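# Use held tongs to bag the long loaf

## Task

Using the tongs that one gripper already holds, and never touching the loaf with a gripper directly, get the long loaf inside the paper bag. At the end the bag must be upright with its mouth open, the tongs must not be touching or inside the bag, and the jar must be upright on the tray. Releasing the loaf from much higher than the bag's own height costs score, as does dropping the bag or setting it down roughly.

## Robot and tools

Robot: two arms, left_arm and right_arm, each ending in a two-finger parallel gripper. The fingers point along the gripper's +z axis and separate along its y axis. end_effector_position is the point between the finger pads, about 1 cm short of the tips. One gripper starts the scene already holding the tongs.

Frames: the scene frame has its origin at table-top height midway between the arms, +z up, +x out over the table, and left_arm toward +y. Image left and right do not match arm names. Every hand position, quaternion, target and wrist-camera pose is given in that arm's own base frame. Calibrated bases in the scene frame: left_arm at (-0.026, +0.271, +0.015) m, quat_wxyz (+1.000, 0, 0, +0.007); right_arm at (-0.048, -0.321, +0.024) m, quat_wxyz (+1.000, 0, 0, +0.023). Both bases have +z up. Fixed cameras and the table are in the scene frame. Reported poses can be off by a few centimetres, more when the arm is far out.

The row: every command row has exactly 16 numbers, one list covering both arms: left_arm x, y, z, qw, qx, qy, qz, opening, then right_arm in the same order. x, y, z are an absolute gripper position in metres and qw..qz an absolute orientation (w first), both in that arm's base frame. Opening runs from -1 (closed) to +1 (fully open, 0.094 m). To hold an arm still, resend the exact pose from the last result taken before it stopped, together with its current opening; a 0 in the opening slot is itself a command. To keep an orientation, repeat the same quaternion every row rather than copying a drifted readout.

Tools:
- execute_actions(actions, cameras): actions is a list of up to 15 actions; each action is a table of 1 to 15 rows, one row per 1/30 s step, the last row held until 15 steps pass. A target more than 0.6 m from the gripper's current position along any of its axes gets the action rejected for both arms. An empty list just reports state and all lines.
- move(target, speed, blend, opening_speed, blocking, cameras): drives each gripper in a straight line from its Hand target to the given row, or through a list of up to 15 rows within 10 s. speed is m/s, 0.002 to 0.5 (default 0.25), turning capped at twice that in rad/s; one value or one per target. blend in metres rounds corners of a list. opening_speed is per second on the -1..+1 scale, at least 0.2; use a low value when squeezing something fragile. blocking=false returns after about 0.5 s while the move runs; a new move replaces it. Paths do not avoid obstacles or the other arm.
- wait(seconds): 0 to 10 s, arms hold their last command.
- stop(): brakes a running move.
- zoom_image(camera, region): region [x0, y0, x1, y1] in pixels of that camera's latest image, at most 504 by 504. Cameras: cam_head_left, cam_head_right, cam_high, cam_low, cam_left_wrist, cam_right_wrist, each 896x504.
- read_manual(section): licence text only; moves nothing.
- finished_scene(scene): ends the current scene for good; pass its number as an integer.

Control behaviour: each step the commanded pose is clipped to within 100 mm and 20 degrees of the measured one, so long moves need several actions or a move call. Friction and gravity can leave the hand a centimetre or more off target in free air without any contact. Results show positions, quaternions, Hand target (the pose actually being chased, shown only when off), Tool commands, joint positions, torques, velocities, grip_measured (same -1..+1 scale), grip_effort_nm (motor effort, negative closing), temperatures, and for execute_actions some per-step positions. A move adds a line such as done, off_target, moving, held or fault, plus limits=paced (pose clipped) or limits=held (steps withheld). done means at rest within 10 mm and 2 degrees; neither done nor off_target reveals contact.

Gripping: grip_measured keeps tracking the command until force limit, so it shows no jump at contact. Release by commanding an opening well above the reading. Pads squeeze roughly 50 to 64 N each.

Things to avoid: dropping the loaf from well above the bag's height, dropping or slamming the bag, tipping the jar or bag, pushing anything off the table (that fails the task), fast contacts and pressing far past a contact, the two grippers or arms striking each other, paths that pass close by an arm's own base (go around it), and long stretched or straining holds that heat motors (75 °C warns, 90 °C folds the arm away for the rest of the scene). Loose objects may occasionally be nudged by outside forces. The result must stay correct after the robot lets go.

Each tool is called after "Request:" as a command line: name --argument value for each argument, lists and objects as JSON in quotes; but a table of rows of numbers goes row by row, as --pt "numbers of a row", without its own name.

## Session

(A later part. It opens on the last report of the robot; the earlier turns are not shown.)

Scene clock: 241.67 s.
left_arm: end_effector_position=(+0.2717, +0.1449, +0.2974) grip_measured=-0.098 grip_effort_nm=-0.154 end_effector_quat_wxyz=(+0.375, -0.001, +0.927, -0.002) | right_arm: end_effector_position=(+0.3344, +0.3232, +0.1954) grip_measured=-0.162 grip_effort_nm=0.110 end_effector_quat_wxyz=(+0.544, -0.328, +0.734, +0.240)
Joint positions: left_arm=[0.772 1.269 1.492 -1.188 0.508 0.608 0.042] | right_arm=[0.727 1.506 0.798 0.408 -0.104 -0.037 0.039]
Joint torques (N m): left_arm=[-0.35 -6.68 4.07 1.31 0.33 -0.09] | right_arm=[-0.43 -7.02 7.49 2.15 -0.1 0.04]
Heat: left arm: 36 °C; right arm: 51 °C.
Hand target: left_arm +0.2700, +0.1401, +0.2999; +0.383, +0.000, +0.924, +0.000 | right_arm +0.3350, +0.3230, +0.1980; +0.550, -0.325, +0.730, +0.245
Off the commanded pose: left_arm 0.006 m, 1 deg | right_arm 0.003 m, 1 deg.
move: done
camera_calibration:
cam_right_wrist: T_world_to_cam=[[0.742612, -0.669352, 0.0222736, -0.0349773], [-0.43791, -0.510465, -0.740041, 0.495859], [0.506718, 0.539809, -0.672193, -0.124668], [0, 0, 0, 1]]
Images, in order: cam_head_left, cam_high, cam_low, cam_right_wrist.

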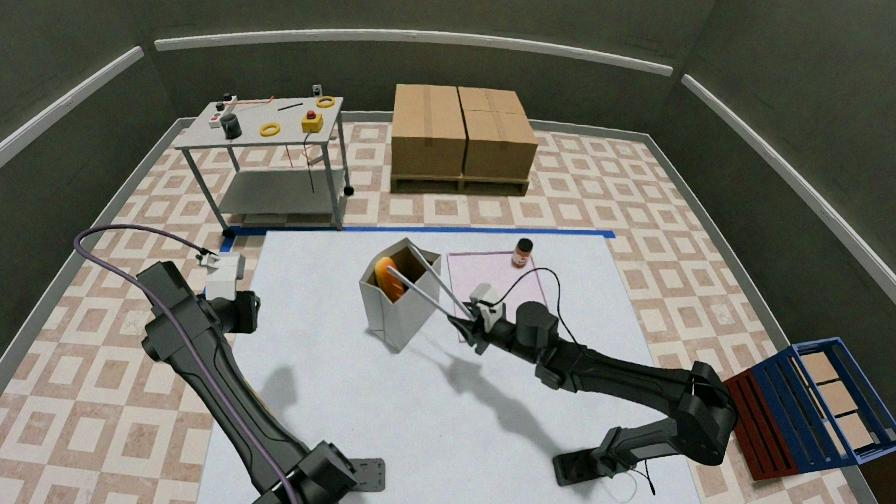

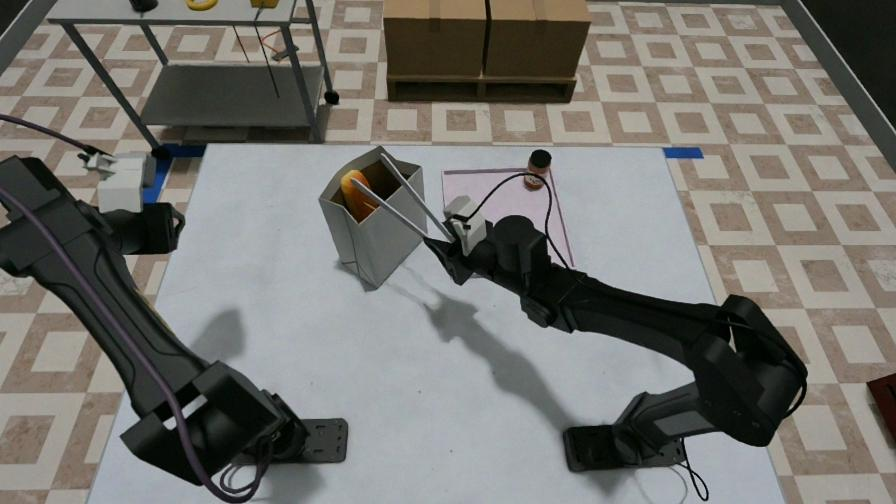

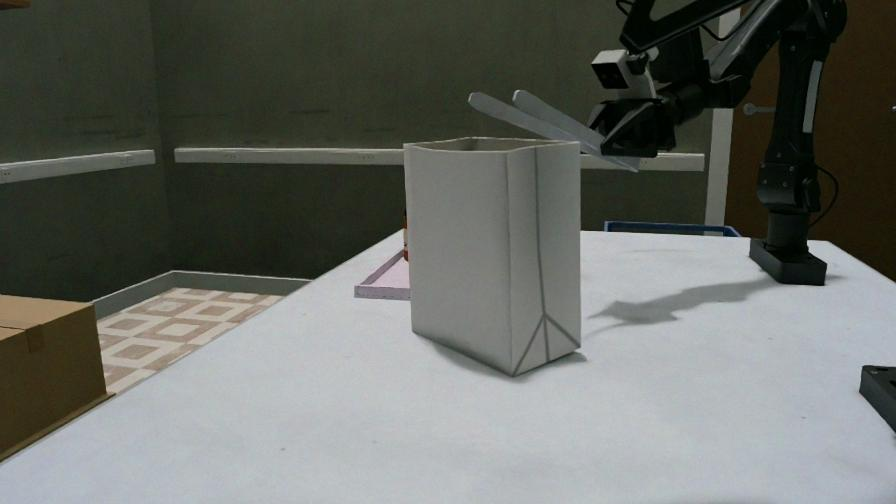

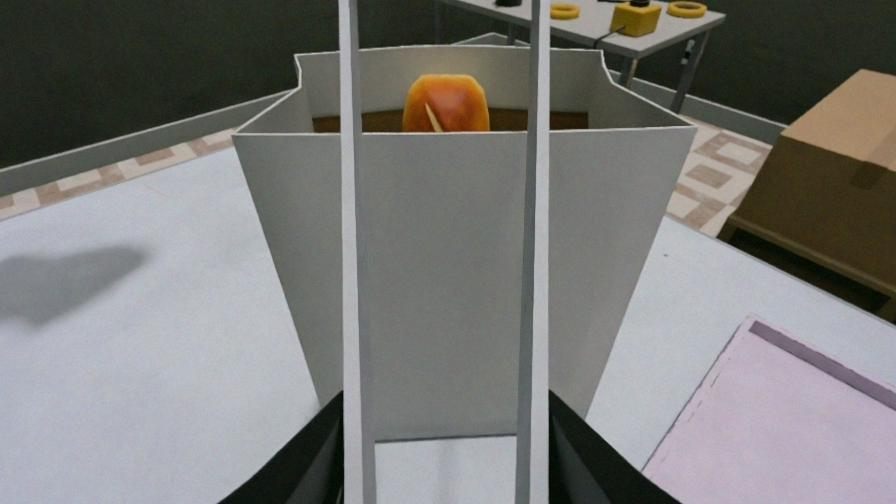

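Request:
wait --seconds 0.3 --cameras '["cam_low","cam_high","cam_right_wrist"]'

Scene clock: 245.33 s.
left_arm: end_effector_position=(+0.2717, +0.1449, +0.2974) grip_measured=-0.098 grip_effort_nm=-0.154 end_effector_quat_wxyz=(+0.375, -0.001, +0.927, -0.002) | right_arm: end_effector_position=(+0.3345, +0.3233, +0.1955) grip_measured=-0.162 grip_effort_nm=0.120 end_effector_quat_wxyz=(+0.544, -0.328, +0.734, +0.240)
Joint positions: left_arm=[0.772 1.269 1.492 -1.188 0.508 0.608 0.042] | right_arm=[0.727 1.506 0.798 0.409 -0.104 -0.037 0.039]
Joint torques (N m): left_arm=[-0.49 -6.86 3.81 1.32 0.33 -0.1] | right_arm=[-0.43 -7.01 7.47 2.13 -0.1 0.04]
Hand target: left_arm +0.2700, +0.1401, +0.2999; +0.383, +0.000, +0.924, +0.000 | right_arm +0.3350, +0.3230, +0.1980; +0.550, -0.325, +0.730, +0.245
Tool commands: left_gripper/opening=-0.1 right_gripper/opening=-0.16
Off the commanded pose: left_arm 0.006 m, 1 deg | right_arm 0.003 m, 1 deg.
wait: 0.30 s; at rest from the start
camera_calibration:
cam_right_wrist: T_world_to_cam=[[0.742599, -0.669363, 0.0223578, -0.034996], [-0.437488, -0.510089, -0.740549, 0.495867], [0.507101, 0.54015, -0.67163, -0.124936], [0, 0, 0, 1]]
Images, in order: cam_high, cam_low, cam_right_wrist.

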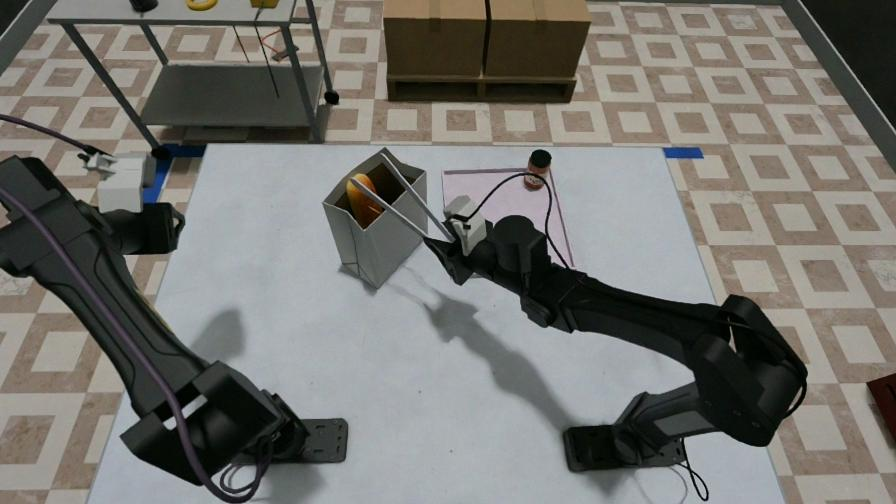

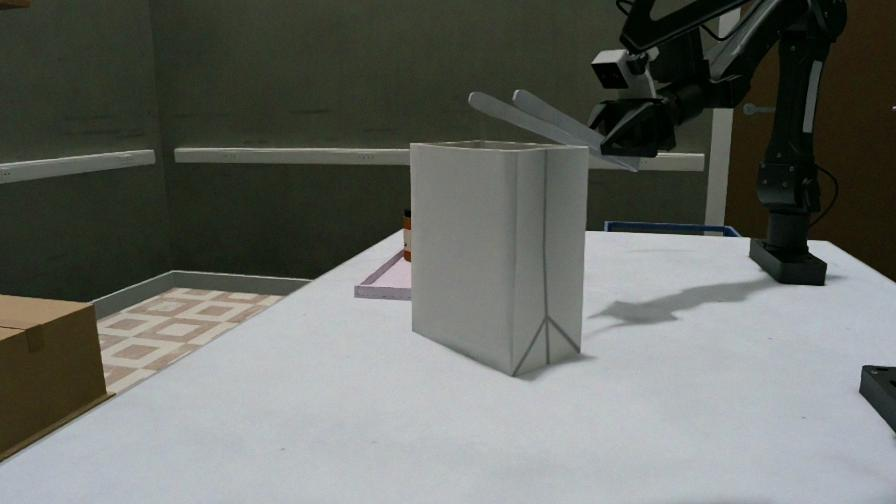

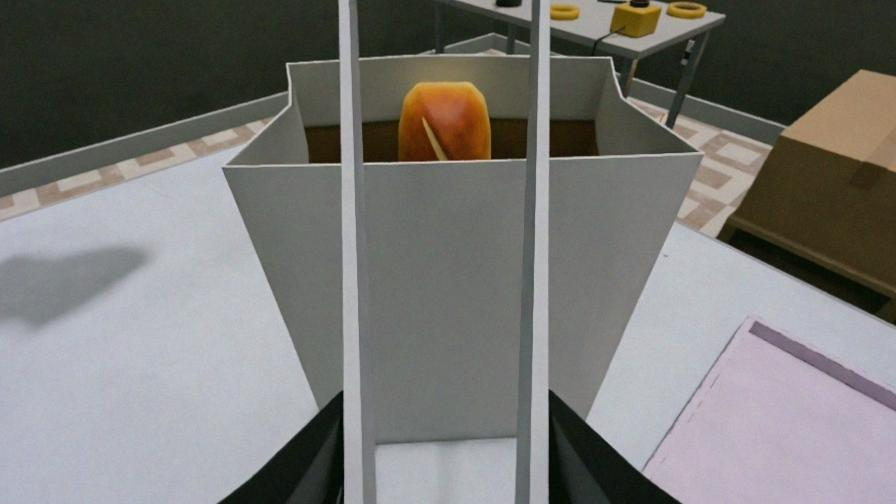

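Bag rocked back upright. Retreat.

Request:
move --pt "0.27 0.14 0.30 0.383 0 0.924 0 -0.1 0.330 0.318 0.27 0.5498 -0.3248 0.7295 0.2448 -0.16" --pt "0.27 0.14 0.30 0.383 0 0.924 0 -0.1 0.24 0.21 0.30 0.5498 -0.3248 0.7295 0.2448 -0.16" --speed '[0.08,0.15]' --blend 0.02 --cameras '["cam_high","cam_low","cam_right_wrist"]'

Scene clock: 258.80 s.
left_arm: end_effector_position=(+0.2717, +0.1449, +0.2974) grip_measured=-0.098 grip_effort_nm=-0.159 end_effector_quat_wxyz=(+0.375, -0.001, +0.927, -0.002) | right_arm: end_effector_position=(+0.2416, +0.2110, +0.3026) grip_measured=-0.162 grip_effort_nm=0.110 end_effector_quat_wxyz=(+0.550, -0.322, +0.731, +0.243)
Joint positions: left_arm=[0.772 1.269 1.492 -1.188 0.508 0.608 0.042] | right_arm=[0.584 0.818 0.821 -0.291 -0.236 -0.067 0.039]
Joint torques (N m): left_arm=[-0.65 -6.64 4.12 1.31 0.29 -0.04] | right_arm=[-0.81 -1.58 7.28 1.93 -0.21 -0.08]
Hand target: left_arm +0.2700, +0.1401, +0.2999; +0.383, +0.000, +0.924, +0.000 | right_arm +0.2400, +0.2100, +0.3001; +0.550, -0.325, +0.730, +0.245
Off the commanded pose: left_arm 0.006 m, 1 deg | right_arm 0.003 m, 0 deg.
move: done
camera_calibration:
cam_right_wrist: T_world_to_cam=[[0.738103, -0.674505, 0.0156896, -0.0393741], [-0.435972, -0.494569, -0.751884, 0.477056], [0.514909, 0.548128, -0.659108, 0.04738], [0, 0, 0, 1]]
Images, in order: cam_high, cam_low, cam_right_wrist.

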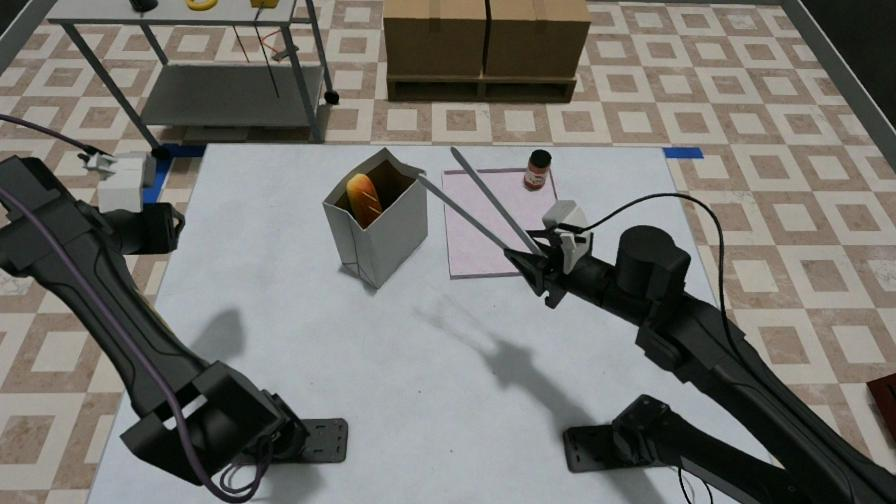

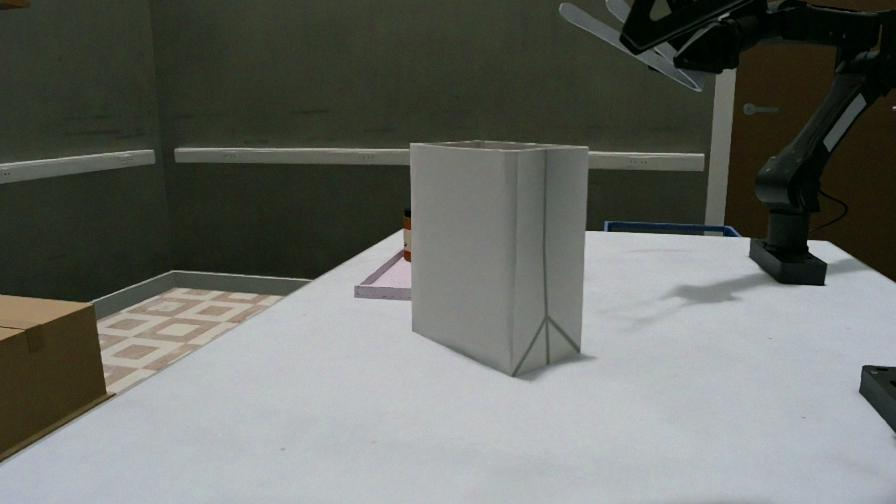

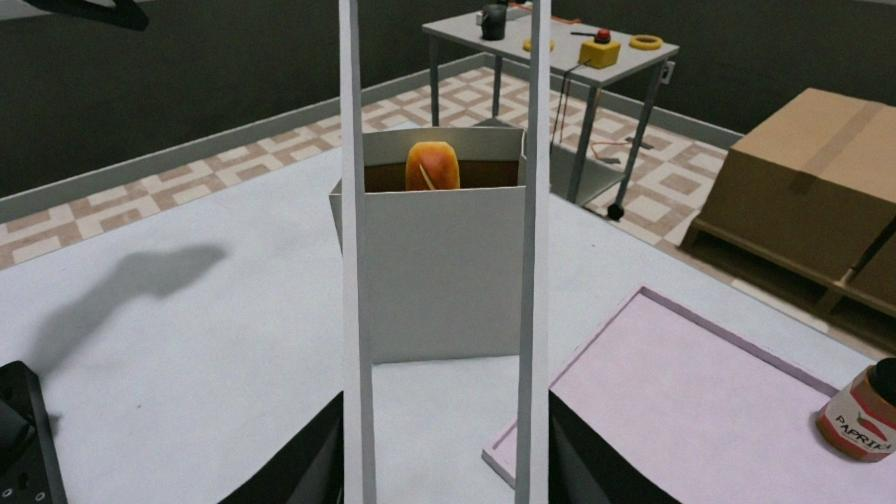

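Request:
finished_scene --scene 2

The scene is finished: the task was done.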